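# Move glass beaker from door-side drying rack to window bench

## Task

Lift the glass beaker from the drying rack on the shelved bench by the door, and set it upright, opening facing up, on the work top of the shelved bench by the window. The task fails if the beaker touches the floor, if it drops more than a few centimetres or is knocked hard enough to break, or if the robot topples or is left leaning.

## Robot and tools

Robot: TidyBot++, a four-caster mobile base (0.54 m long, 0.50 m wide, 0.38 m tall) carrying one seven-joint arm with a two-finger gripper. The shoulder sits 0.12 m ahead of the base centre at 0.68 m height. Links: upper arm 0.42 m, forearm 0.31 m, hand 0.31 m from wrist to the reported hand point. Cameras: base_camera and wrist_camera (which looks along the hand). At the start the arm is folded with the hand aimed downward, poking out about 0.08 m ahead of the base; the elbow can be up to 1.15 m high.

Frames (metres). Base frame: origin on the floor beneath the base centre, x ahead, y to the left, z up. hand_pose and hand_target use it; the hand point lies midway between the finger pads, its z axis runs out along the fingers and the fingers close along its y axis. Odometry frame: where the base frame was when the scene began. base_odometry counts wheel rotation only, so slip looks like travel; heading is in radians, positive leftward, -3.142 to 3.142. base_tilt is in degrees, forward and right positive. Expect roughly a degree of fixed bias plus noise, and drift of a few cm and several degrees over many moves.

Tool move: one action plus optional cameras (list of base_camera, wrist_camera or all; [] means no images) and blocking (true or omitted waits until everything is at rest; false returns in about half a second while motion continues). The action uses any of these keys:
- base: an object of relative offsets measured from the base's current pose along its own axes: translate_m (forward +, -2 to 2 m), strafe_m (left +, -2 to 2 m), rotate_rad (counter-clockwise from above +, -6.3 to 6.3). Combined translate and strafe drive a straight line.
- joints: absolute targets by name. joint_1_rad (any angle; positive is clockwise from above, opposite to base rotation), joint_2_rad shoulder (±2.249; 0 is upright, positive leans forward), joint_3_rad (any angle), joint_4_rad elbow (±2.579; 0 straight, negative folds the forearm forward when joint_3 is 3.14), joint_5_rad (any angle), joint_6_rad wrist (±2.099; negative tips the hand forward), joint_7_rad (any angle; at 1.57 with the hand down the fingers open left/right), gripper_pos 0 (open, about 85 mm gap) to 1 (closed); gap is about 85 x (1 - gripper_pos) mm. Unlimited joints take the shorter way round, so send steps below half a turn.
- target: one flat list of seven numbers [x, y, z, qw, qx, qy, qz], an absolute hand pose in the base frame (metres, unit quaternion). With target, joints may contain only gripper_pos.
- speeds: caps for this action only: translate_m or strafe_m 0.05 to 0.5 m/s (give it under just one key when both are used), rotate_rad 0.1 to 1.57 rad/s, and gripper_pos.
Unknown keys make a call invalid; out-of-range values get it refused. Motions in one action begin together.

Other tools: wait(seconds 0 to 10, cameras) returns the state without commanding anything, and comes back early once moves rest. stop(cameras) brakes all running motions; braked parts report stopped and keep holding, possibly still pressing. zoom_image(camera, region [x0, y0, x1, y1] in pixels from the top-left, no larger than 504 x 504) enlarges the latest image of a camera. finished_scene(scene = current scene number) closes the scene; the beaker must stay placed without help.

Result lines: move is done or the worst status. base_status, joint_status, hand_status: done, moving, off_target (resting away from target, maybe still pushing), stopped, not_followed (a check withheld the joints; they may keep trying), contact_stop or time_out (an unrequested stop; the part holds where it halted and later calls in the reply are skipped), torque_fault, limit_stop_at_motor_heat. joint command not followed with a cause means self-collision was predicted; pose unreachable means a target was withheld. on_its_own lists uncommanded behaviour. motor_effort is per-motor percentage with the peak in brackets. ARM HIT means a hard hit on the base or arm. MOTOR HOT warns of heating; OVER-TEMPERATURE FAULT means the arm sags for 30-60 s, then resend targets. pictures lists image order. A base reading done can still mean it fell short against an obstacle.

Hand targets: hand_status is done within 10 mm and 2 degrees; most end off_target within about 3 cm. To fix position, add (desired minus measured hand_pose) to the previous target. To keep the hand still, resend hand_target, not hand_pose. Unreachable poses make the arm roam and end in time_out. Low, forward poses close to the base go wrong and can strike the base; nothing prevents arm-base contact. A down-pointing hand reaches at most about 0.94 m high, and only near the base. For joints, resend each joint as its last command plus (wanted minus read). A load sags the arm; don't command the angle it reads while holding.

Gripper: closed fingers squeeze 100-150 N and extend about 20 mm beyond the hand point. done at 1 means empty; off_target means something is held. Avoid gripping hard something still resting on a surface.

Cautions: the beaker is glass, so lower it gently, never release it while it or the arm is moving, and never let it touch the floor. Snagging the arm above about 0.6 m while driving, reaching far over furniture, or swinging a stretched arm sideways can tip the robot; pull the arm back or back away to recover a tilt. Avoid slamming into furniture, torque faults, and long stretched holds that heat motors. Loose objects may be nudged occasionally. Time passes while you think, and running moves keep going meanwhile.

Each tool is called after "Emit:" by a JSON object that holds its "method" and its "body", one argument or row to a line.

## Session

Emit:
{"method": "move", "body": {

}}

Scene clock: 0.00 s.
base_odometry: x=+0.000 y=+0.000 heading=+0.000
base_tilt: forward=+0.4 right=+0.1
base_status: not commanded
joint_positions: joint_1_rad=+0.007 joint_2_rad=-0.389 joint_3_rad=+3.156 joint_4_rad=-2.497 joint_5_rad=-0.039 joint_6_rad=-0.872 joint_7_rad=+1.521 gripper_pos=+0.000
joint_status: not commanded
motor_effort: joint_1_rad=-1 joint_2_rad=-1 joint_3_rad=-1 joint_4_rad=+14 joint_5_rad=-2 joint_6_rad=+2 joint_7_rad=-1
hand_pose: x=+0.2798 y=+0.0079 z=+0.6032 quat_wxyz=(-0.020, +0.996, -0.047, +0.080) (m; base frame)
hand_target: x=+0.2788 y=+0.0079 z=+0.6026 quat_wxyz=(-0.020, +0.996, -0.047, +0.079) (m; base frame)
hand_status: not commanded
pictures: base_camera, wrist_camera
Images, in order (width x height): base_camera 644x364, wrist_camera 644x476.

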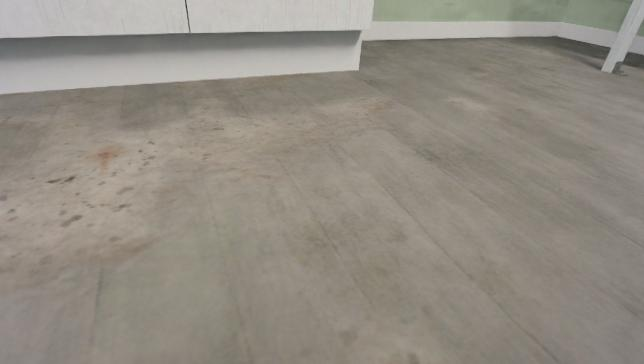

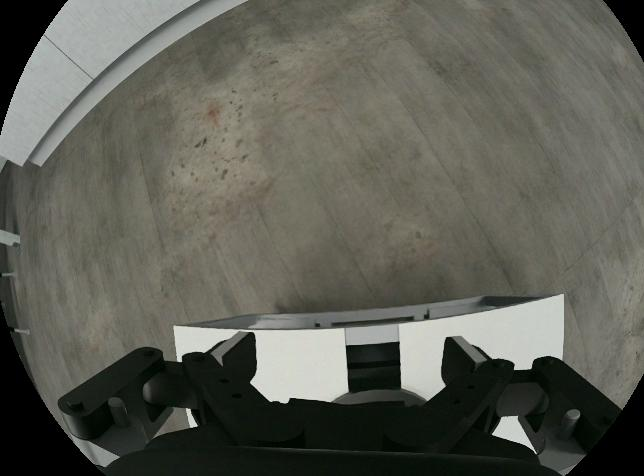

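Emit:
{"method": "move", "body": {
  "joints": {"joint_6_rad": 0.537}
}}

Scene clock: 12.83 s.
move: done
base_odometry: x=+0.000 y=+0.000 heading=+0.000
base_tilt: forward=+0.4 right=+0.2
base_status: not commanded
joint_positions: joint_1_rad=+0.007 joint_2_rad=-0.389 joint_3_rad=+3.156 joint_4_rad=-2.497 joint_5_rad=-0.039 joint_6_rad=+0.498 joint_7_rad=+1.521 gripper_pos=+0.000
joint_status: all done
motor_effort: joint_1_rad=-1(2) joint_2_rad=-6(6) joint_3_rad=-1(1) joint_4_rad=+18(18) joint_5_rad=+0(2) joint_6_rad=+9(10) joint_7_rad=-1(2)
hand_pose: x=+0.5405 y=-0.0144 z=+0.8979 quat_wxyz=(-0.017, +0.720, -0.046, +0.693) (m; base frame)
hand_target: x=+0.5404 y=-0.0148 z=+0.9088 quat_wxyz=(-0.017, +0.707, -0.046, +0.706) (m; base frame)
hand_status: not commanded
pictures: base_camera, wrist_camera
Images, in order (width x height): base_camera 644x364, wrist_camera 644x476.

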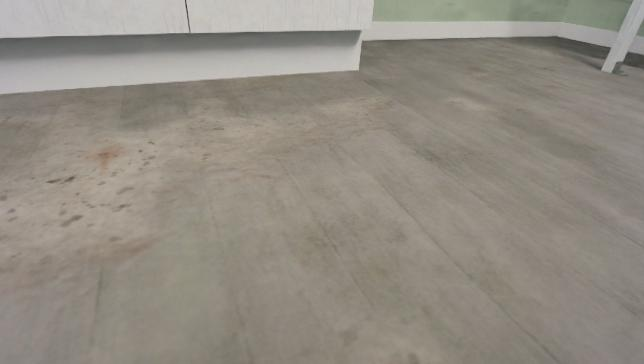

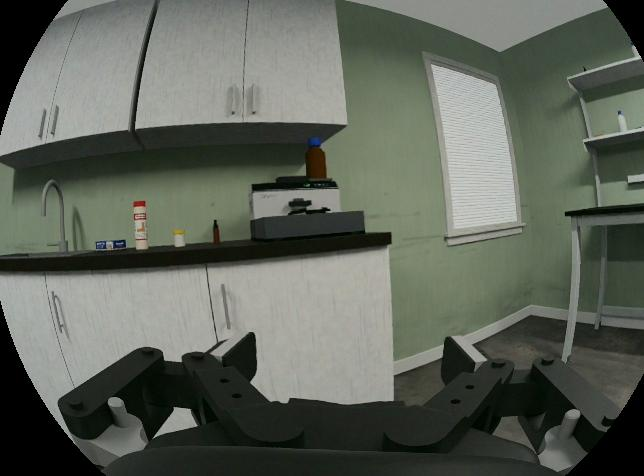

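Emit:
{"method": "move", "body": {
  "joints": {"joint_1_rad": 1.2},
  "cameras": ["wrist_camera"]
}}

Emit:
{"method": "move", "body": {
  "joints": {"joint_1_rad": 2.4},
  "cameras": ["wrist_camera"]
}}

Emit:
{"method": "move", "body": {
  "joints": {"joint_1_rad": 3.6},
  "cameras": ["wrist_camera"]
}}

Emit:
{"method": "move", "body": {
  "joints": {"joint_1_rad": 4.8},
  "cameras": ["wrist_camera"]
}}

Scene clock: 19.63 s.
move: done
base_odometry: x=+0.000 y=+0.000 heading=+0.000
base_tilt: forward=+0.4 right=+0.1
base_status: not commanded
joint_positions: joint_1_rad=+1.187 joint_2_rad=-0.389 joint_3_rad=+3.156 joint_4_rad=-2.497 joint_5_rad=-0.039 joint_6_rad=+0.498 joint_7_rad=+1.521 gripper_pos=+0.000
joint_status: all done
motor_effort: joint_1_rad=+0(2) joint_2_rad=-5(6) joint_3_rad=-1(2) joint_4_rad=+18(18) joint_5_rad=+0(1) joint_6_rad=+9(10) joint_7_rad=-1(1)
hand_pose: x=+0.2664 y=-0.3952 z=+0.8980 quat_wxyz=(+0.371, +0.572, -0.439, +0.585) (m; base frame)
hand_target: x=+0.2607 y=-0.3971 z=+0.9088 quat_wxyz=(+0.382, +0.559, -0.435, +0.594) (m; base frame)
hand_status: not commanded
pictures: wrist_camera
Images, in order (width x height): wrist_camera 644x476.

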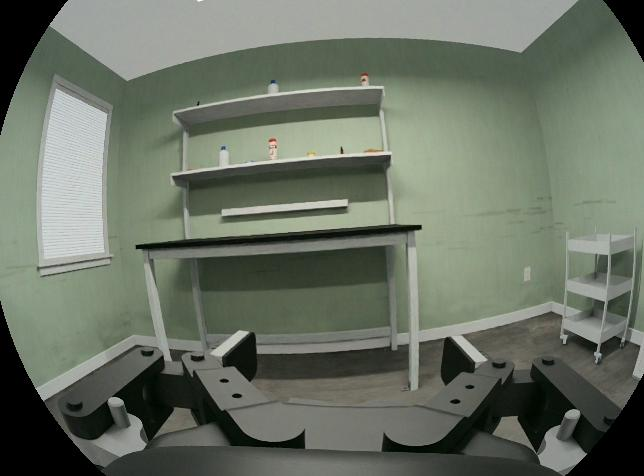

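Scene clock: 22.10 s.
move: done
base_odometry: x=+0.000 y=+0.000 heading=+0.000
base_tilt: forward=+0.4 right=+0.1
base_status: not commanded
joint_positions: joint_1_rad=+2.387 joint_2_rad=-0.389 joint_3_rad=+3.156 joint_4_rad=-2.497 joint_5_rad=-0.039 joint_6_rad=+0.498 joint_7_rad=+1.521 gripper_pos=+0.000
joint_status: all done
motor_effort: joint_1_rad=+0(3) joint_2_rad=-6(6) joint_3_rad=-1(2) joint_4_rad=+18(18) joint_5_rad=+0(1) joint_6_rad=+9(10) joint_7_rad=-1(2)
hand_pose: x=-0.1959 y=-0.2806 z=+0.8980 quat_wxyz=(+0.637, +0.225, -0.685, +0.274) (m; base frame)
hand_target: x=-0.1998 y=-0.2759 z=+0.9088 quat_wxyz=(+0.651, +0.216, -0.675, +0.274) (m; base frame)
hand_status: not commanded
pictures: wrist_camera
Images, in order (width x height): wrist_camera 644x476.

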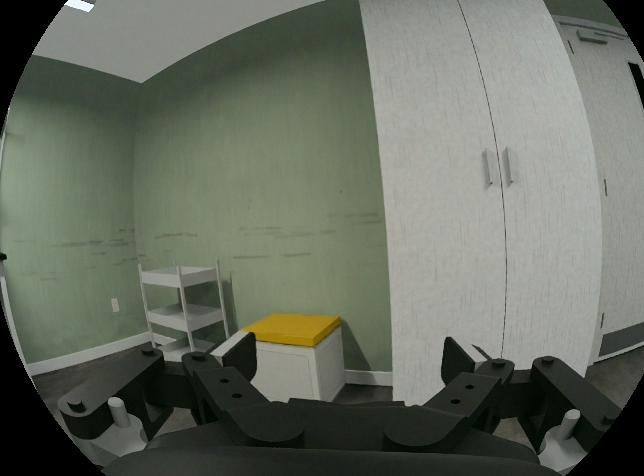

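Scene clock: 24.57 s.
move: done
base_odometry: x=+0.000 y=+0.000 heading=+0.000
base_tilt: forward=+0.4 right=+0.1
base_status: not commanded
joint_positions: joint_1_rad=+3.587 joint_2_rad=-0.389 joint_3_rad=+3.156 joint_4_rad=-2.497 joint_5_rad=-0.039 joint_6_rad=+0.498 joint_7_rad=+1.521 gripper_pos=+0.000
joint_status: all done
motor_effort: joint_1_rad=+0(2) joint_2_rad=-6(6) joint_3_rad=+0(2) joint_4_rad=+18(18) joint_5_rad=+0(1) joint_6_rad=+9(10) joint_7_rad=+0(2)
hand_pose: x=-0.2566 y=+0.1918 z=+0.8980 quat_wxyz=(+0.680, -0.201, -0.692, -0.134) (m; base frame)
hand_target: x=-0.2537 y=+0.1971 z=+0.9088 quat_wxyz=(+0.692, -0.203, -0.678, -0.141) (m; base frame)
hand_status: not commanded
pictures: wrist_camera
Images, in order (width x height): wrist_camera 644x476.

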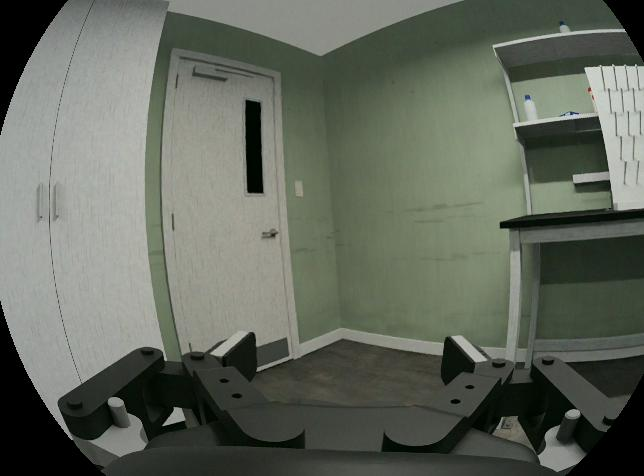

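Scene clock: 27.03 s.
move: done
base_odometry: x=+0.000 y=+0.000 heading=+0.000
base_tilt: forward=+0.4 right=+0.1
base_status: not commanded
joint_positions: joint_1_rad=+4.787 joint_2_rad=-0.389 joint_3_rad=+3.156 joint_4_rad=-2.497 joint_5_rad=-0.039 joint_6_rad=+0.498 joint_7_rad=+1.521 gripper_pos=+0.000
joint_status: all done
motor_effort: joint_1_rad=+0(2) joint_2_rad=-6(6) joint_3_rad=+0(2) joint_4_rad=+18(18) joint_5_rad=-1(1) joint_6_rad=+10(10) joint_7_rad=-1(1)
hand_pose: x=+0.1617 y=+0.4196 z=+0.8980 quat_wxyz=(+0.486, -0.557, -0.458, -0.494) (m; base frame)
hand_target: x=+0.1677 y=+0.4188 z=+0.9088 quat_wxyz=(+0.491, -0.551, -0.445, -0.507) (m; base frame)
hand_status: not commanded
pictures: wrist_camera
Images, in order (width x height): wrist_camera 644x476.

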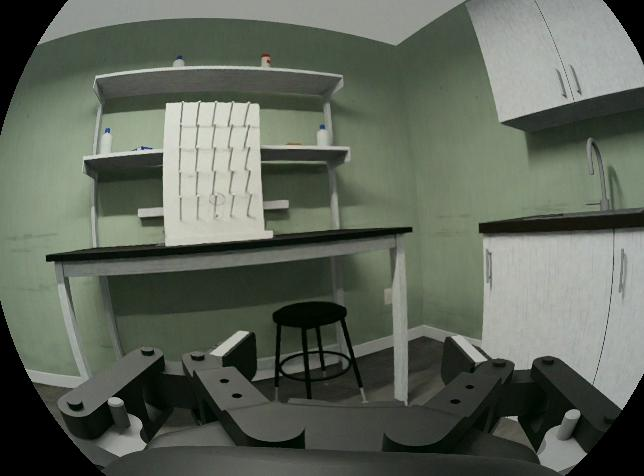

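Emit:
{"method": "zoom_image", "body": {
  "camera": "wrist_camera",
  "region": [150, 90, 290, 250]
}}

Scaled by 3.150.

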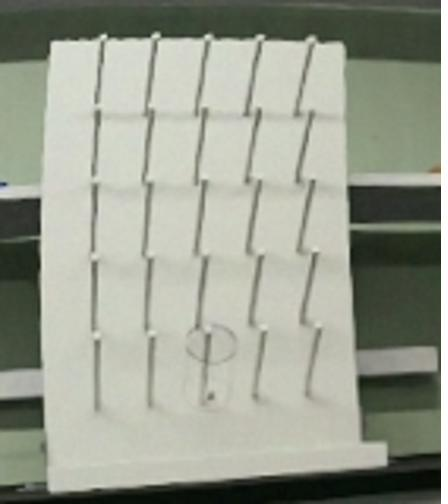

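Emit:
{"method": "move", "body": {
  "base": {"rotate_rad": 1.57},
  "joints": {"joint_1_rad": 0.0}
}}

Scene clock: 94.17 s.
move: done
base_odometry: x=+0.000 y=+0.000 heading=+1.569
base_tilt: forward=+0.3 right=+0.1
base_status: done
joint_positions: joint_1_rad=+6.270 joint_2_rad=-0.389 joint_3_rad=+3.156 joint_4_rad=-2.497 joint_5_rad=-0.039 joint_6_rad=+0.499 joint_7_rad=+1.521 gripper_pos=+0.000
joint_status: all done
motor_effort: joint_1_rad=-1(2) joint_2_rad=-6(7) joint_3_rad=+0(2) joint_4_rad=+18(18) joint_5_rad=+0(1) joint_6_rad=+9(11) joint_7_rad=+0(2)
hand_pose: x=+0.5407 y=-0.0059 z=+0.8980 quat_wxyz=(+0.024, -0.720, +0.039, -0.693) (m; base frame)
hand_target: x=+0.5405 y=-0.0119 z=+0.9088 quat_wxyz=(+0.020, -0.707, +0.043, -0.706) (m; base frame)
hand_status: not commanded
pictures: base_camera, wrist_camera
Images, in order (width x height): base_camera 644x364, wrist_camera 644x476.

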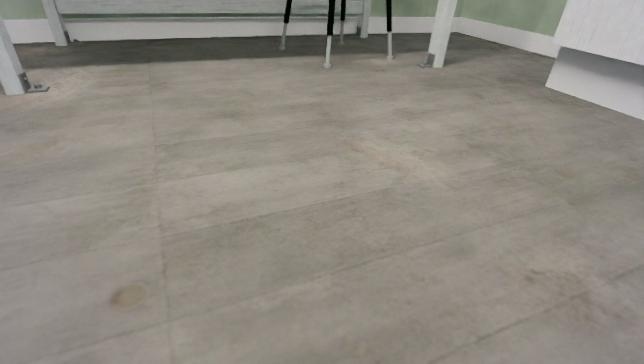

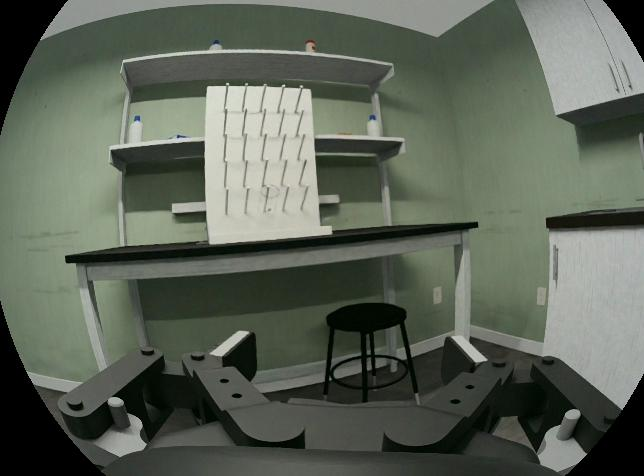

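Emit:
{"method": "zoom_image", "body": {
  "camera": "wrist_camera",
  "region": [220, 160, 320, 240]
}}

Emit:
{"method": "zoom_image", "body": {
  "camera": "wrist_camera",
  "region": [190, 70, 350, 250]
}}

Scaled by 5.040.

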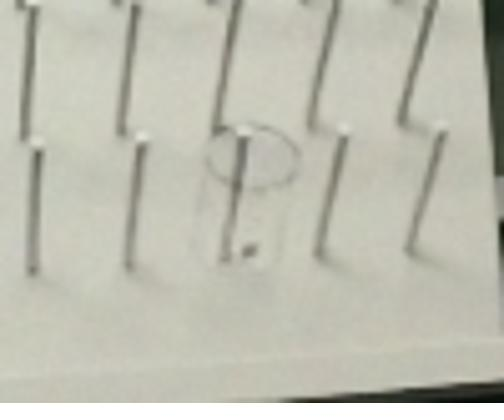

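Scaled by 2.800.

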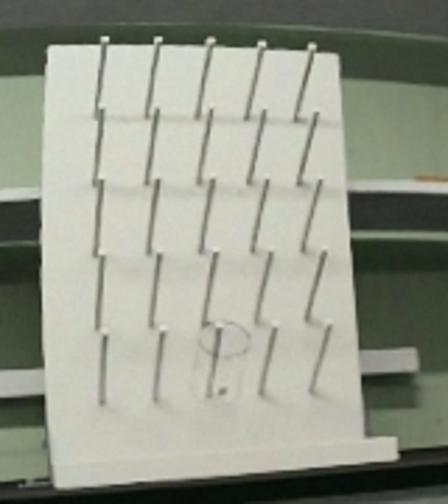

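Emit:
{"method": "move", "body": {
  "base": {"translate_m": 0.7},
  "joints": {"joint_7_rad": 1.61}
}}

Scene clock: 116.23 s.
move: done
base_odometry: x=+0.001 y=+0.700 heading=+1.570
base_tilt: forward=+0.4 right=+0.1
base_status: done
joint_positions: joint_1_rad=+6.271 joint_2_rad=-0.389 joint_3_rad=+3.156 joint_4_rad=-2.497 joint_5_rad=-0.039 joint_6_rad=+0.500 joint_7_rad=+1.595 gripper_pos=+0.000
joint_status: all done
motor_effort: joint_1_rad=-1(2) joint_2_rad=-6(8) joint_3_rad=-1(1) joint_4_rad=+18(19) joint_5_rad=+0(1) joint_6_rad=+9(11) joint_7_rad=-1(2)
hand_pose: x=+0.5407 y=-0.0061 z=+0.8986 quat_wxyz=(-0.002, -0.720, +0.012, -0.694) (m; base frame)
hand_target: x=+0.5405 y=-0.0119 z=+0.9088 quat_wxyz=(-0.012, -0.708, +0.012, -0.706) (m; base frame)
hand_status: not commanded
pictures: base_camera, wrist_camera
Images, in order (width x height): base_camera 644x364, wrist_camera 644x476.

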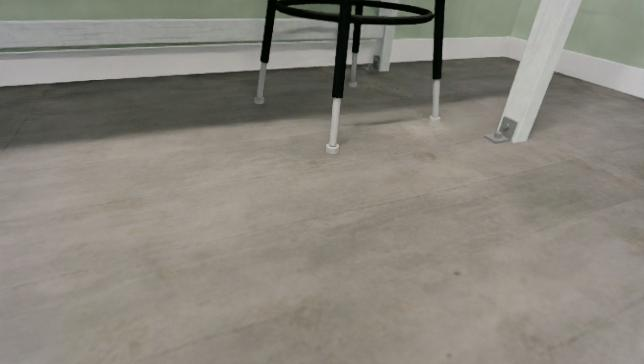

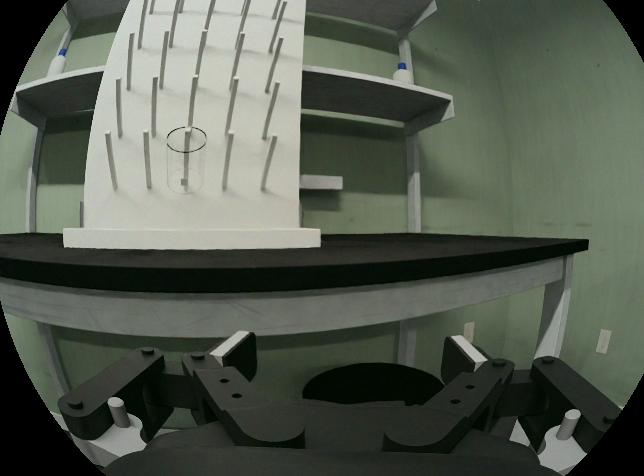

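Emit:
{"method": "zoom_image", "body": {
  "camera": "wrist_camera",
  "region": [90, 100, 290, 230]
}}

Emit:
{"method": "zoom_image", "body": {
  "camera": "wrist_camera",
  "region": [145, 110, 235, 200]
}}

Scaled by 2.520.

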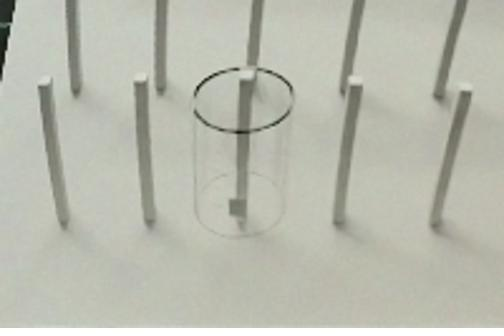

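Scaled by 5.600.

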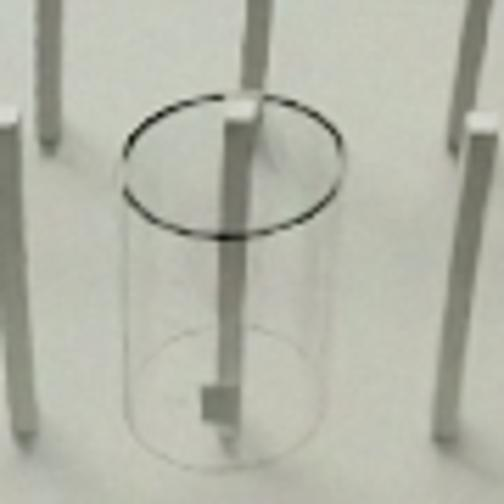

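Emit:
{"method": "move", "body": {
  "base": {"strafe_m": 0.3}
}}

Emit:
{"method": "zoom_image", "body": {
  "camera": "wrist_camera",
  "region": [200, 100, 450, 290]
}}

Scene clock: 173.07 s.
move: done
base_odometry: x=-0.299 y=+0.700 heading=+1.570
base_tilt: forward=+0.4 right=+0.1
base_status: done
joint_positions: joint_1_rad=+6.272 joint_2_rad=-0.389 joint_3_rad=+3.156 joint_4_rad=-2.497 joint_5_rad=-0.039 joint_6_rad=+0.500 joint_7_rad=+1.595 gripper_pos=+0.000
joint_status: not commanded
motor_effort: joint_1_rad=-1(2) joint_2_rad=-6(6) joint_3_rad=-1(2) joint_4_rad=+18(18) joint_5_rad=-1(1) joint_6_rad=+10(10) joint_7_rad=-1(1)
hand_pose: x=+0.5407 y=-0.0065 z=+0.8987 quat_wxyz=(-0.002, -0.720, +0.013, -0.694) (m; base frame)
hand_target: x=+0.5405 y=-0.0119 z=+0.9088 quat_wxyz=(-0.012, -0.708, +0.012, -0.706) (m; base frame)
hand_status: not commanded
pictures: base_camera, wrist_camera
Images, in order (width x height): base_camera 644x364, wrist_camera 644x476.

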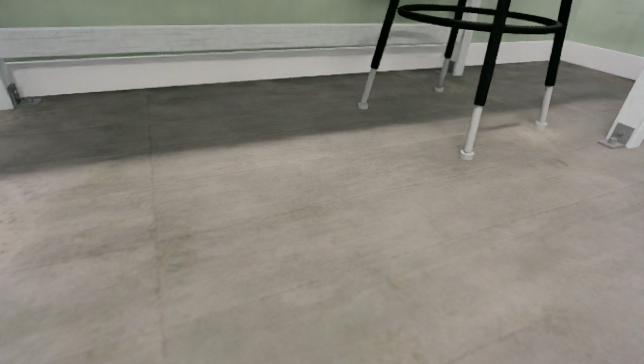

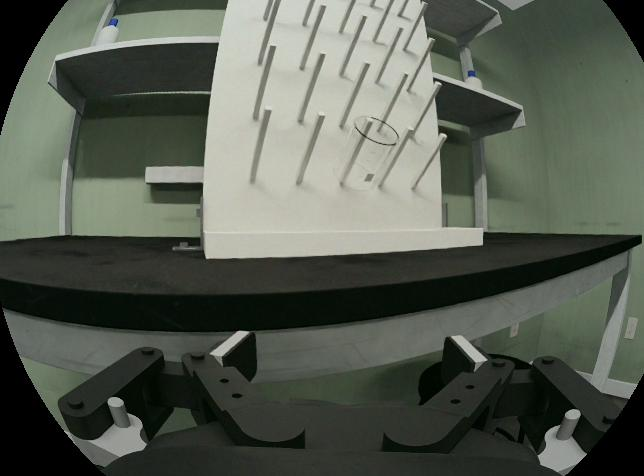

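Scaled by 2.016.

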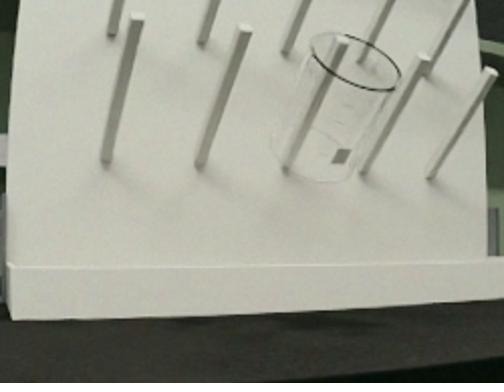

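Emit:
{"method": "zoom_image", "body": {
  "camera": "wrist_camera",
  "region": [320, 100, 420, 200]
}}

Scaled by 5.040.

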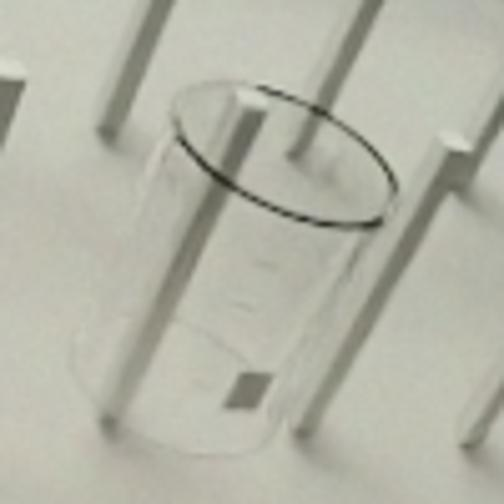

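Emit:
{"method": "move", "body": {
  "joints": {"joint_1_rad": 3.14},
  "cameras": ["wrist_camera"]
}}

Scene clock: 220.60 s.
move: done
base_odometry: x=-0.299 y=+0.700 heading=+1.570
base_tilt: forward=+0.4 right=+0.1
base_status: not commanded
joint_positions: joint_1_rad=+3.153 joint_2_rad=-0.389 joint_3_rad=+3.156 joint_4_rad=-2.497 joint_5_rad=-0.039 joint_6_rad=+0.500 joint_7_rad=+1.595 gripper_pos=+0.000
joint_status: all done
motor_effort: joint_1_rad=-1(3) joint_2_rad=-5(6) joint_3_rad=-1(2) joint_4_rad=+18(18) joint_5_rad=+0(1) joint_6_rad=+9(10) joint_7_rad=-1(2)
hand_pose: x=-0.3024 y=+0.0164 z=+0.8987 quat_wxyz=(+0.694, -0.021, -0.720, -0.010) (m; base frame)
hand_target: x=-0.3025 y=+0.0112 z=+0.9088 quat_wxyz=(+0.706, -0.011, -0.708, -0.011) (m; base frame)
hand_status: not commanded
pictures: wrist_camera
Images, in order (width x height): wrist_camera 644x476.

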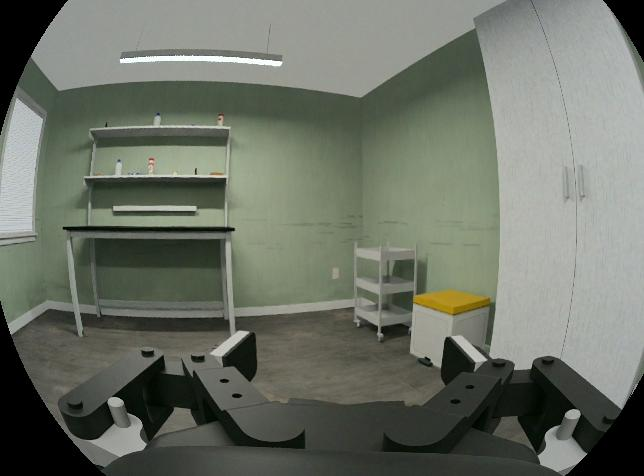

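Emit:
{"method": "move", "body": {
  "joints": {"joint_6_rad": 0.85},
  "cameras": ["wrist_camera"]
}}

Emit:
{"method": "move", "body": {
  "joints": {"joint_6_rad": 0.2},
  "cameras": ["wrist_camera"]
}}

Emit:
{"method": "move", "body": {
  "joints": {"joint_6_rad": -0.1},
  "cameras": ["wrist_camera"]
}}

Scene clock: 225.83 s.
move: done
base_odometry: x=-0.299 y=+0.700 heading=+1.570
base_tilt: forward=+0.4 right=+0.1
base_status: not commanded
joint_positions: joint_1_rad=+3.153 joint_2_rad=-0.389 joint_3_rad=+3.156 joint_4_rad=-2.497 joint_5_rad=-0.039 joint_6_rad=+0.820 joint_7_rad=+1.595 gripper_pos=+0.000
joint_status: all done
motor_effort: joint_1_rad=+0(1) joint_2_rad=-5(7) joint_3_rad=+0(2) joint_4_rad=+18(20) joint_5_rad=+1(1) joint_6_rad=+10(11) joint_7_rad=-1(1)
hand_pose: x=-0.2901 y=+0.0196 z=+0.9971 quat_wxyz=(+0.799, -0.022, -0.600, -0.016) (m; base frame)
hand_target: x=-0.2875 y=+0.0145 z=+1.0047 quat_wxyz=(+0.808, -0.014, -0.589, -0.017) (m; base frame)
hand_status: not commanded
pictures: wrist_camera
Images, in order (width x height): wrist_camera 644x476.

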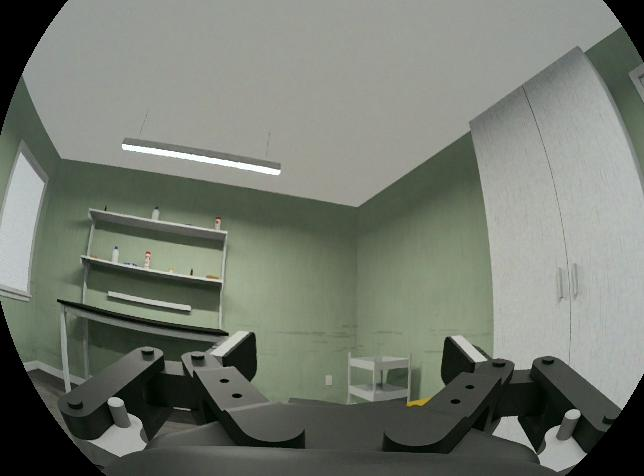

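Scene clock: 227.17 s.
move: done
base_odometry: x=-0.299 y=+0.700 heading=+1.570
base_tilt: forward=+0.4 right=+0.1
base_status: not commanded
joint_positions: joint_1_rad=+3.153 joint_2_rad=-0.389 joint_3_rad=+3.156 joint_4_rad=-2.497 joint_5_rad=-0.039 joint_6_rad=+0.245 joint_7_rad=+1.595 gripper_pos=+0.000
joint_status: all done
motor_effort: joint_1_rad=-1(2) joint_2_rad=-6(7) joint_3_rad=-1(1) joint_4_rad=+18(20) joint_5_rad=-1(1) joint_6_rad=+9(11) joint_7_rad=-1(2)
hand_pose: x=-0.2895 y=+0.0126 z=+0.8206 quat_wxyz=(+0.596, -0.020, -0.802, -0.005) (m; base frame)
hand_target: x=-0.2848 y=+0.0066 z=+0.8060 quat_wxyz=(+0.577, -0.008, -0.816, -0.005) (m; base frame)
hand_status: not commanded
pictures: wrist_camera
Images, in order (width x height): wrist_camera 644x476.

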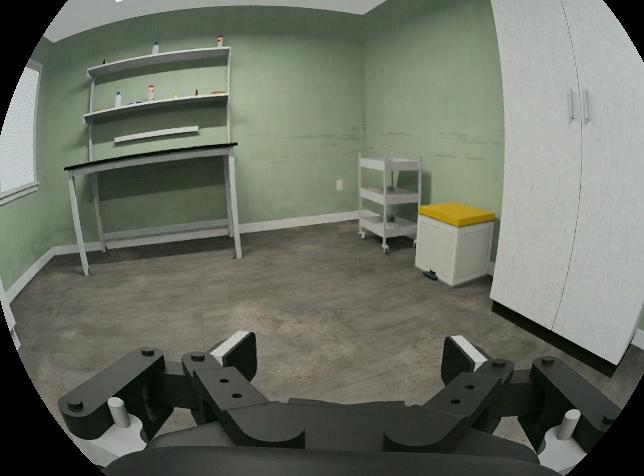

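Scene clock: 228.20 s.
move: done
base_odometry: x=-0.299 y=+0.700 heading=+1.570
base_tilt: forward=+0.4 right=+0.1
base_status: not commanded
joint_positions: joint_1_rad=+3.153 joint_2_rad=-0.389 joint_3_rad=+3.156 joint_4_rad=-2.497 joint_5_rad=-0.039 joint_6_rad=-0.059 joint_7_rad=+1.595 gripper_pos=+0.000
joint_status: all done
motor_effort: joint_1_rad=+0(1) joint_2_rad=-5(6) joint_3_rad=-1(1) joint_4_rad=+17(20) joint_5_rad=-1(2) joint_6_rad=+8(11) joint_7_rad=-1(2)
hand_pose: x=-0.2492 y=+0.0074 z=+0.7355 quat_wxyz=(+0.468, -0.018, -0.883, +0.001) (m; base frame)
hand_target: x=-0.2412 y=+0.0019 z=+0.7240 quat_wxyz=(+0.449, -0.006, -0.893, +0.002) (m; base frame)
hand_status: not commanded
pictures: wrist_camera
Images, in order (width x height): wrist_camera 644x476.

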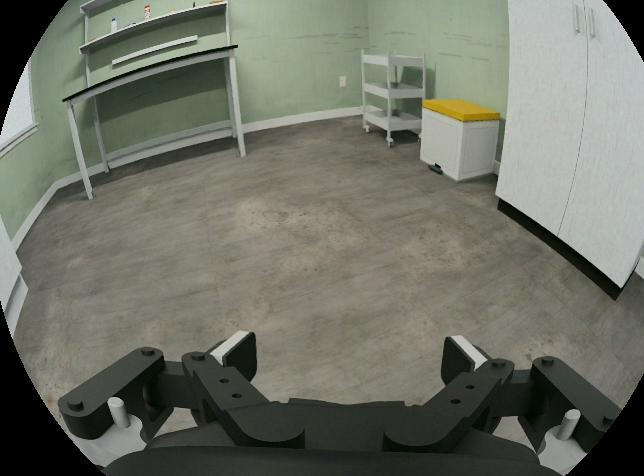

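Emit:
{"method": "move", "body": {
  "joints": {"joint_7_rad": 0.025, "joint_6_rad": 0.54},
  "cameras": ["wrist_camera"]
}}

Scene clock: 284.27 s.
move: done
base_odometry: x=-0.299 y=+0.700 heading=+1.570
base_tilt: forward=+0.4 right=+0.1
base_status: not commanded
joint_positions: joint_1_rad=+3.153 joint_2_rad=-0.389 joint_3_rad=+3.156 joint_4_rad=-2.497 joint_5_rad=-0.039 joint_6_rad=+0.501 joint_7_rad=+0.075 gripper_pos=+0.000
joint_status: all done
motor_effort: joint_1_rad=-1(2) joint_2_rad=-6(6) joint_3_rad=-1(1) joint_4_rad=+18(18) joint_5_rad=-1(1) joint_6_rad=+9(10) joint_7_rad=-1(2)
hand_pose: x=-0.3024 y=+0.0163 z=+0.8988 quat_wxyz=(+0.510, -0.511, -0.507, +0.471) (m; base frame)
hand_target: x=-0.3025 y=+0.0112 z=+0.9098 quat_wxyz=(+0.504, -0.511, -0.488, +0.496) (m; base frame)
hand_status: not commanded
pictures: wrist_camera
Images, in order (width x height): wrist_camera 644x476.

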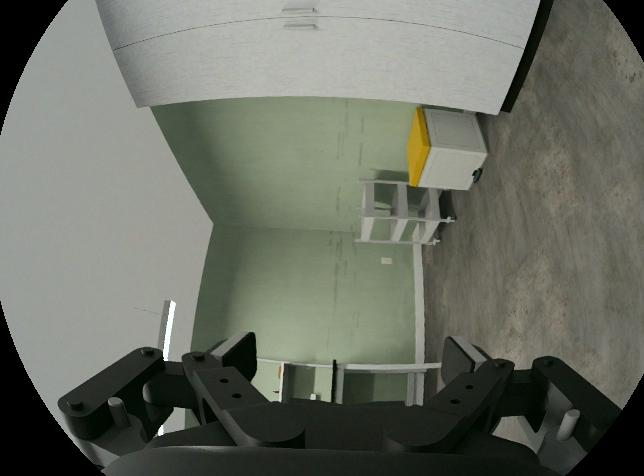

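Emit:
{"method": "zoom_image", "body": {
  "camera": "wrist_camera",
  "region": [0, 0, 120, 160]
}}

Emit:
{"method": "zoom_image", "body": {
  "camera": "wrist_camera",
  "region": [524, 0, 644, 160]
}}

Emit:
{"method": "zoom_image", "body": {
  "camera": "wrist_camera",
  "region": [0, 316, 120, 476]
}}

Emit:
{"method": "zoom_image", "body": {
  "camera": "wrist_camera",
  "region": [524, 316, 644, 476]
}}

Scaled by 3.150.

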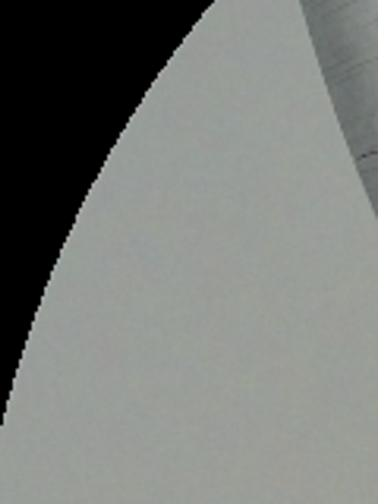

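Scaled by 3.150.

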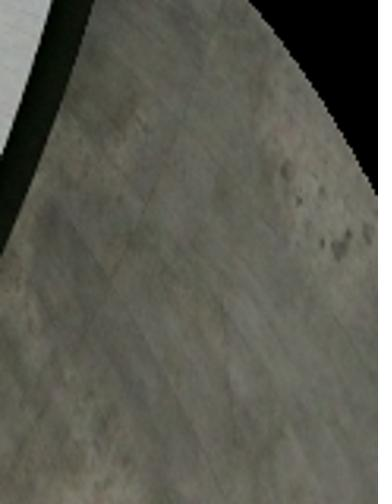

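Scaled by 3.150.

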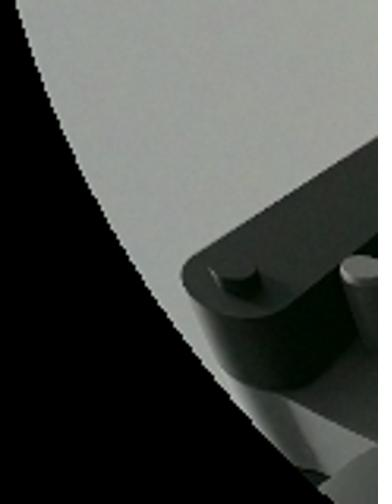

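Scaled by 3.150.

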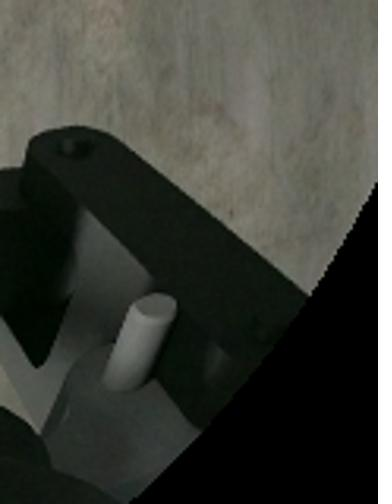

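Emit:
{"method": "zoom_image", "body": {
  "camera": "wrist_camera",
  "region": [350, 225, 430, 285]
}}

Emit:
{"method": "move", "body": {
  "joints": {"joint_6_rad": 0.9},
  "cameras": ["wrist_camera"]
}}

Scaled by 6.300.

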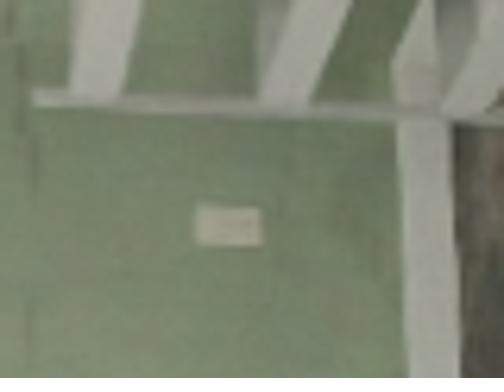

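Scene clock: 311.50 s.
move: done
base_odometry: x=-0.299 y=+0.700 heading=+1.570
base_tilt: forward=+0.3 right=+0.1
base_status: not commanded
joint_positions: joint_1_rad=+3.153 joint_2_rad=-0.389 joint_3_rad=+3.156 joint_4_rad=-2.497 joint_5_rad=-0.039 joint_6_rad=+0.865 joint_7_rad=+0.075 gripper_pos=+0.000
joint_status: all done
motor_effort: joint_1_rad=-1(2) joint_2_rad=-5(7) joint_3_rad=-1(2) joint_4_rad=+17(20) joint_5_rad=+0(1) joint_6_rad=+8(12) joint_7_rad=-1(2)
hand_pose: x=-0.2859 y=+0.0200 z=+1.0104 quat_wxyz=(+0.600, -0.417, -0.407, +0.548) (m; base frame)
hand_target: x=-0.2824 y=+0.0149 z=+1.0194 quat_wxyz=(+0.590, -0.415, -0.389, +0.573) (m; base frame)
hand_status: not commanded
pictures: wrist_camera
Images, in order (width x height): wrist_camera 644x476.

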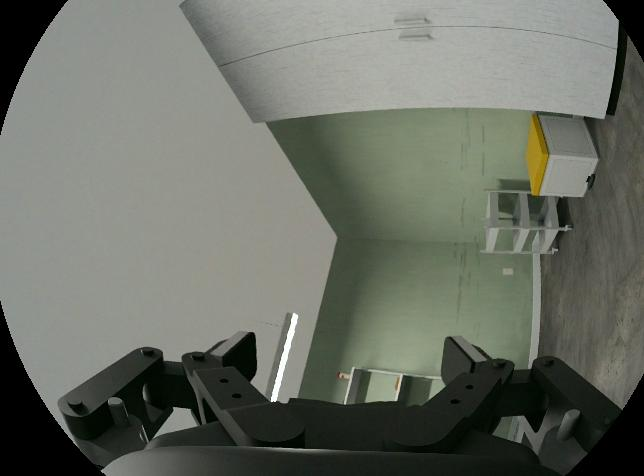

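Emit:
{"method": "zoom_image", "body": {
  "camera": "wrist_camera",
  "region": [470, 240, 550, 300]
}}

Emit:
{"method": "move", "body": {
  "joints": {"joint_6_rad": 1.2},
  "cameras": ["wrist_camera"]
}}

Scaled by 6.300.

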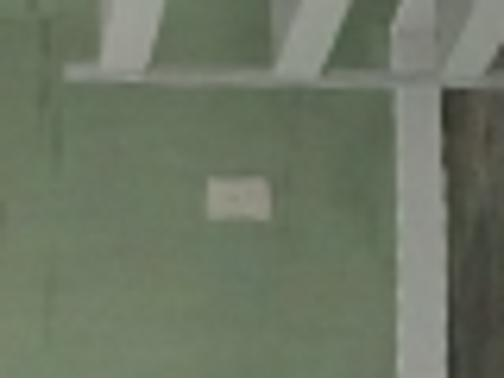

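Scene clock: 314.57 s.
move: done
base_odometry: x=-0.299 y=+0.700 heading=+1.570
base_tilt: forward=+0.4 right=+0.1
base_status: not commanded
joint_positions: joint_1_rad=+3.153 joint_2_rad=-0.390 joint_3_rad=+3.156 joint_4_rad=-2.497 joint_5_rad=-0.039 joint_6_rad=+1.172 joint_7_rad=+0.075 gripper_pos=+0.000
joint_status: all done
motor_effort: joint_1_rad=+0(2) joint_2_rad=-5(7) joint_3_rad=-1(2) joint_4_rad=+17(19) joint_5_rad=+1(1) joint_6_rad=+8(11) joint_7_rad=-1(1)
hand_pose: x=-0.2413 y=+0.0213 z=+1.0951 quat_wxyz=(+0.662, -0.327, -0.311, +0.599) (m; base frame)
hand_target: x=-0.2369 y=+0.0166 z=+1.1005 quat_wxyz=(+0.647, -0.324, -0.297, +0.623) (m; base frame)
hand_status: not commanded
pictures: wrist_camera
Images, in order (width x height): wrist_camera 644x476.

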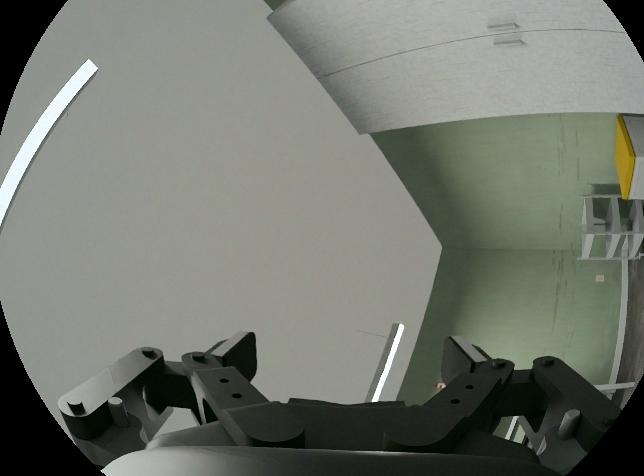

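Emit:
{"method": "zoom_image", "body": {
  "camera": "wrist_camera",
  "region": [564, 240, 644, 300]
}}

Emit:
{"method": "move", "body": {
  "joints": {"joint_6_rad": 0.1},
  "cameras": ["wrist_camera"]
}}

Scaled by 6.300.

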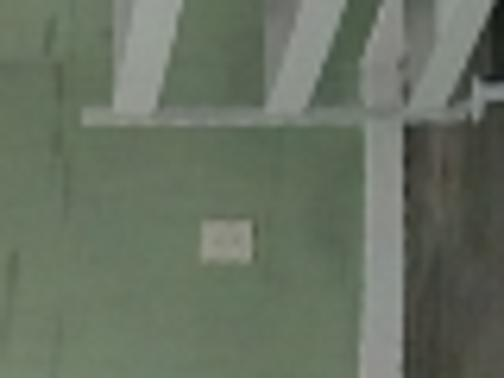

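Scene clock: 318.40 s.
move: done
base_odometry: x=-0.299 y=+0.700 heading=+1.570
base_tilt: forward=+0.4 right=+0.1
base_status: not commanded
joint_positions: joint_1_rad=+3.153 joint_2_rad=-0.390 joint_3_rad=+3.156 joint_4_rad=-2.497 joint_5_rad=-0.039 joint_6_rad=+0.150 joint_7_rad=+0.075 gripper_pos=+0.000
joint_status: all done
motor_effort: joint_1_rad=+0(1) joint_2_rad=-5(7) joint_3_rad=-1(2) joint_4_rad=+17(20) joint_5_rad=+0(1) joint_6_rad=+9(11) joint_7_rad=-1(2)
hand_pose: x=-0.2795 y=+0.0111 z=+0.7931 quat_wxyz=(+0.407, -0.586, -0.588, +0.382) (m; base frame)
hand_target: x=-0.2730 y=+0.0051 z=+0.7773 quat_wxyz=(+0.378, -0.606, -0.587, +0.380) (m; base frame)
hand_status: not commanded
pictures: wrist_camera
Images, in order (width x height): wrist_camera 644x476.

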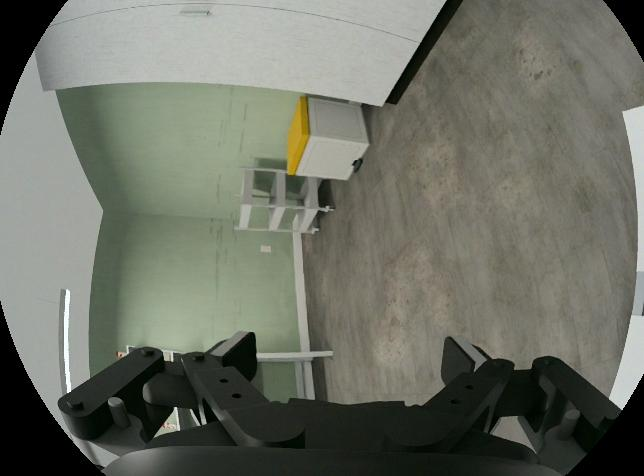

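Emit:
{"method": "zoom_image", "body": {
  "camera": "wrist_camera",
  "region": [225, 220, 305, 280]
}}

Emit:
{"method": "move", "body": {
  "joints": {"joint_6_rad": -0.25},
  "cameras": ["wrist_camera"]
}}

Scaled by 6.300.

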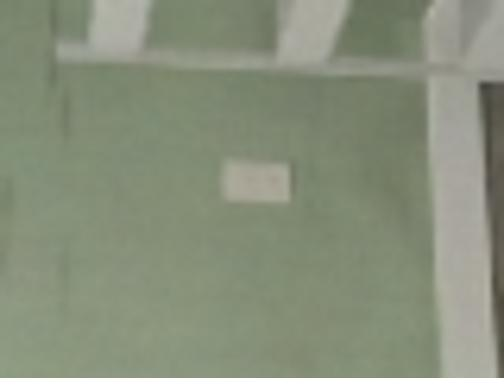

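Scene clock: 321.67 s.
move: done
base_odometry: x=-0.299 y=+0.700 heading=+1.570
base_tilt: forward=+0.4 right=+0.1
base_status: not commanded
joint_positions: joint_1_rad=+3.153 joint_2_rad=-0.390 joint_3_rad=+3.156 joint_4_rad=-2.497 joint_5_rad=-0.039 joint_6_rad=-0.205 joint_7_rad=+0.075 gripper_pos=+0.000
joint_status: all done
motor_effort: joint_1_rad=-1(1) joint_2_rad=-4(5) joint_3_rad=-1(1) joint_4_rad=+17(19) joint_5_rad=+0(1) joint_6_rad=+8(10) joint_7_rad=-1(1)
hand_pose: x=-0.2211 y=+0.0048 z=+0.7005 quat_wxyz=(+0.289, -0.643, -0.651, +0.281) (m; base frame)
hand_target: x=-0.2106 y=-0.0004 z=+0.6888 quat_wxyz=(+0.264, -0.661, -0.646, +0.275) (m; base frame)
hand_status: not commanded
pictures: wrist_camera
Images, in order (width x height): wrist_camera 644x476.

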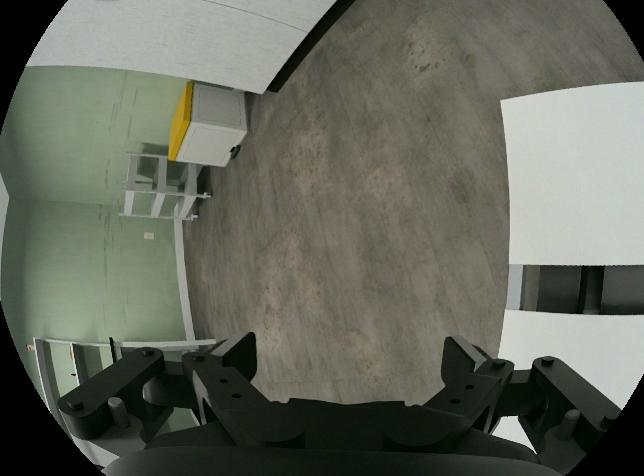

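Emit:
{"method": "zoom_image", "body": {
  "camera": "wrist_camera",
  "region": [110, 205, 190, 265]
}}

Emit:
{"method": "move", "body": {
  "joints": {"joint_6_rad": -0.55},
  "cameras": ["wrist_camera"]
}}

Scaled by 6.300.

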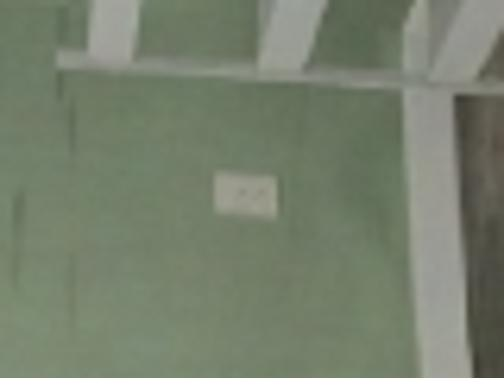

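Scene clock: 324.57 s.
move: done
base_odometry: x=-0.299 y=+0.700 heading=+1.570
base_tilt: forward=+0.4 right=+0.1
base_status: not commanded
joint_positions: joint_1_rad=+3.153 joint_2_rad=-0.390 joint_3_rad=+3.156 joint_4_rad=-2.497 joint_5_rad=-0.039 joint_6_rad=-0.512 joint_7_rad=+0.075 gripper_pos=+0.000
joint_status: all done
motor_effort: joint_1_rad=+0(1) joint_2_rad=-3(4) joint_3_rad=-1(1) joint_4_rad=+15(19) joint_5_rad=-1(1) joint_6_rad=+5(7) joint_7_rad=-1(2)
hand_pose: x=-0.1470 y=-0.0009 z=+0.6409 quat_wxyz=(+0.181, -0.677, -0.689, +0.186) (m; base frame)
hand_target: x=-0.1356 y=-0.0050 z=+0.6340 quat_wxyz=(+0.160, -0.692, -0.681, +0.177) (m; base frame)
hand_status: not commanded
pictures: wrist_camera
Images, in order (width x height): wrist_camera 644x476.

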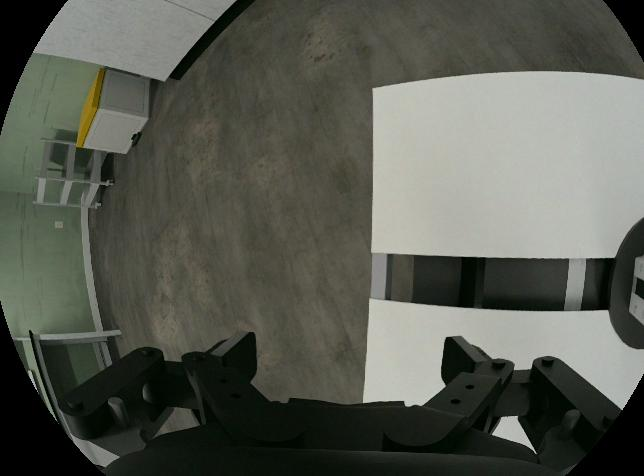

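Emit:
{"method": "zoom_image", "body": {
  "camera": "wrist_camera",
  "region": [20, 195, 100, 255]
}}

Scaled by 6.300.

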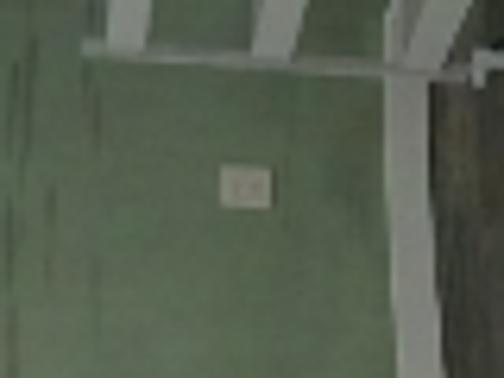

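Emit:
{"method": "move", "body": {
  "joints": {"joint_1_rad": 0.0, "joint_2_rad": 0.0, "joint_4_rad": -1.0, "joint_6_rad": -1.269, "joint_7_rad": 1.57}
}}

Scene clock: 513.90 s.
move: done
base_odometry: x=-0.299 y=+0.700 heading=+1.570
base_tilt: forward=+0.4 right=+0.1
base_status: not commanded
joint_positions: joint_1_rad=+6.271 joint_2_rad=-0.025 joint_3_rad=+3.156 joint_4_rad=-1.031 joint_5_rad=-0.039 joint_6_rad=-1.216 joint_7_rad=+1.516 gripper_pos=+0.000
joint_status: all done
motor_effort: joint_1_rad=-1(3) joint_2_rad=-16(17) joint_3_rad=-1(2) joint_4_rad=+17(19) joint_5_rad=+0(2) joint_6_rad=+7(8) joint_7_rad=-1(2)
hand_pose: x=+0.6215 y=+0.0113 z=+1.0824 quat_wxyz=(+0.031, -0.896, +0.024, -0.443) (m; base frame)
hand_target: x=+0.6222 y=+0.0057 z=+1.0725 quat_wxyz=(+0.017, -0.906, +0.004, -0.423) (m; base frame)
hand_status: not commanded
pictures: base_camera, wrist_camera
Images, in order (width x height): base_camera 644x364, wrist_camera 644x476.

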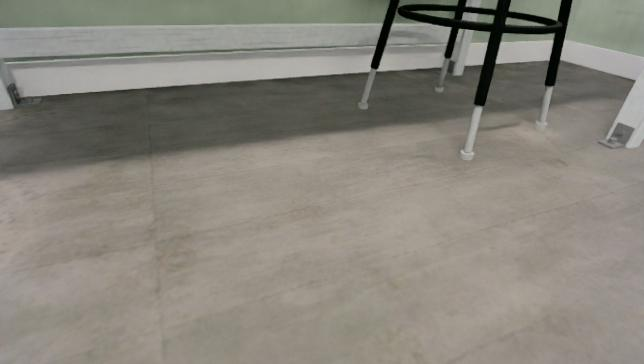

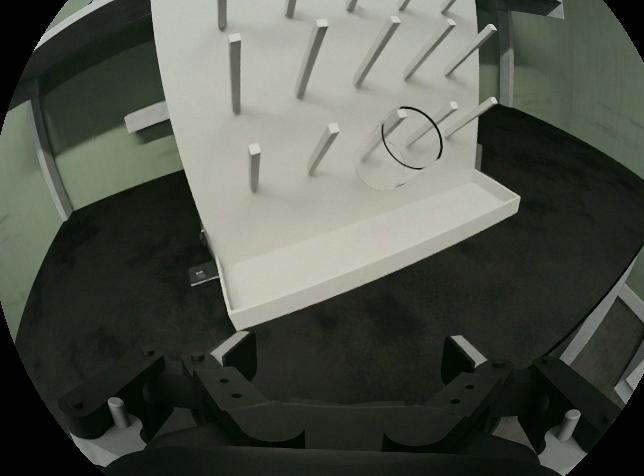

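Emit:
{"method": "zoom_image", "body": {
  "camera": "wrist_camera",
  "region": [340, 80, 460, 200]
}}

Emit:
{"method": "zoom_image", "body": {
  "camera": "wrist_camera",
  "region": [180, 60, 540, 360]
}}

Scaled by 4.200.

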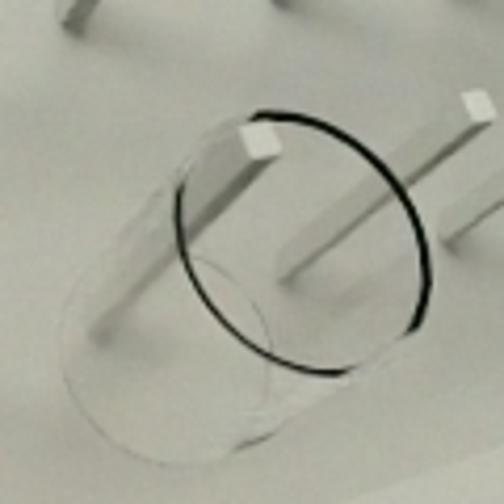

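Scaled by 1.400.

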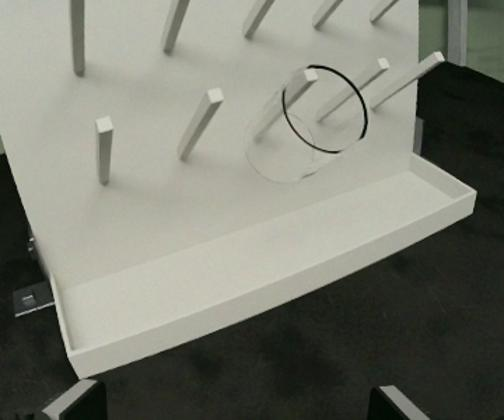

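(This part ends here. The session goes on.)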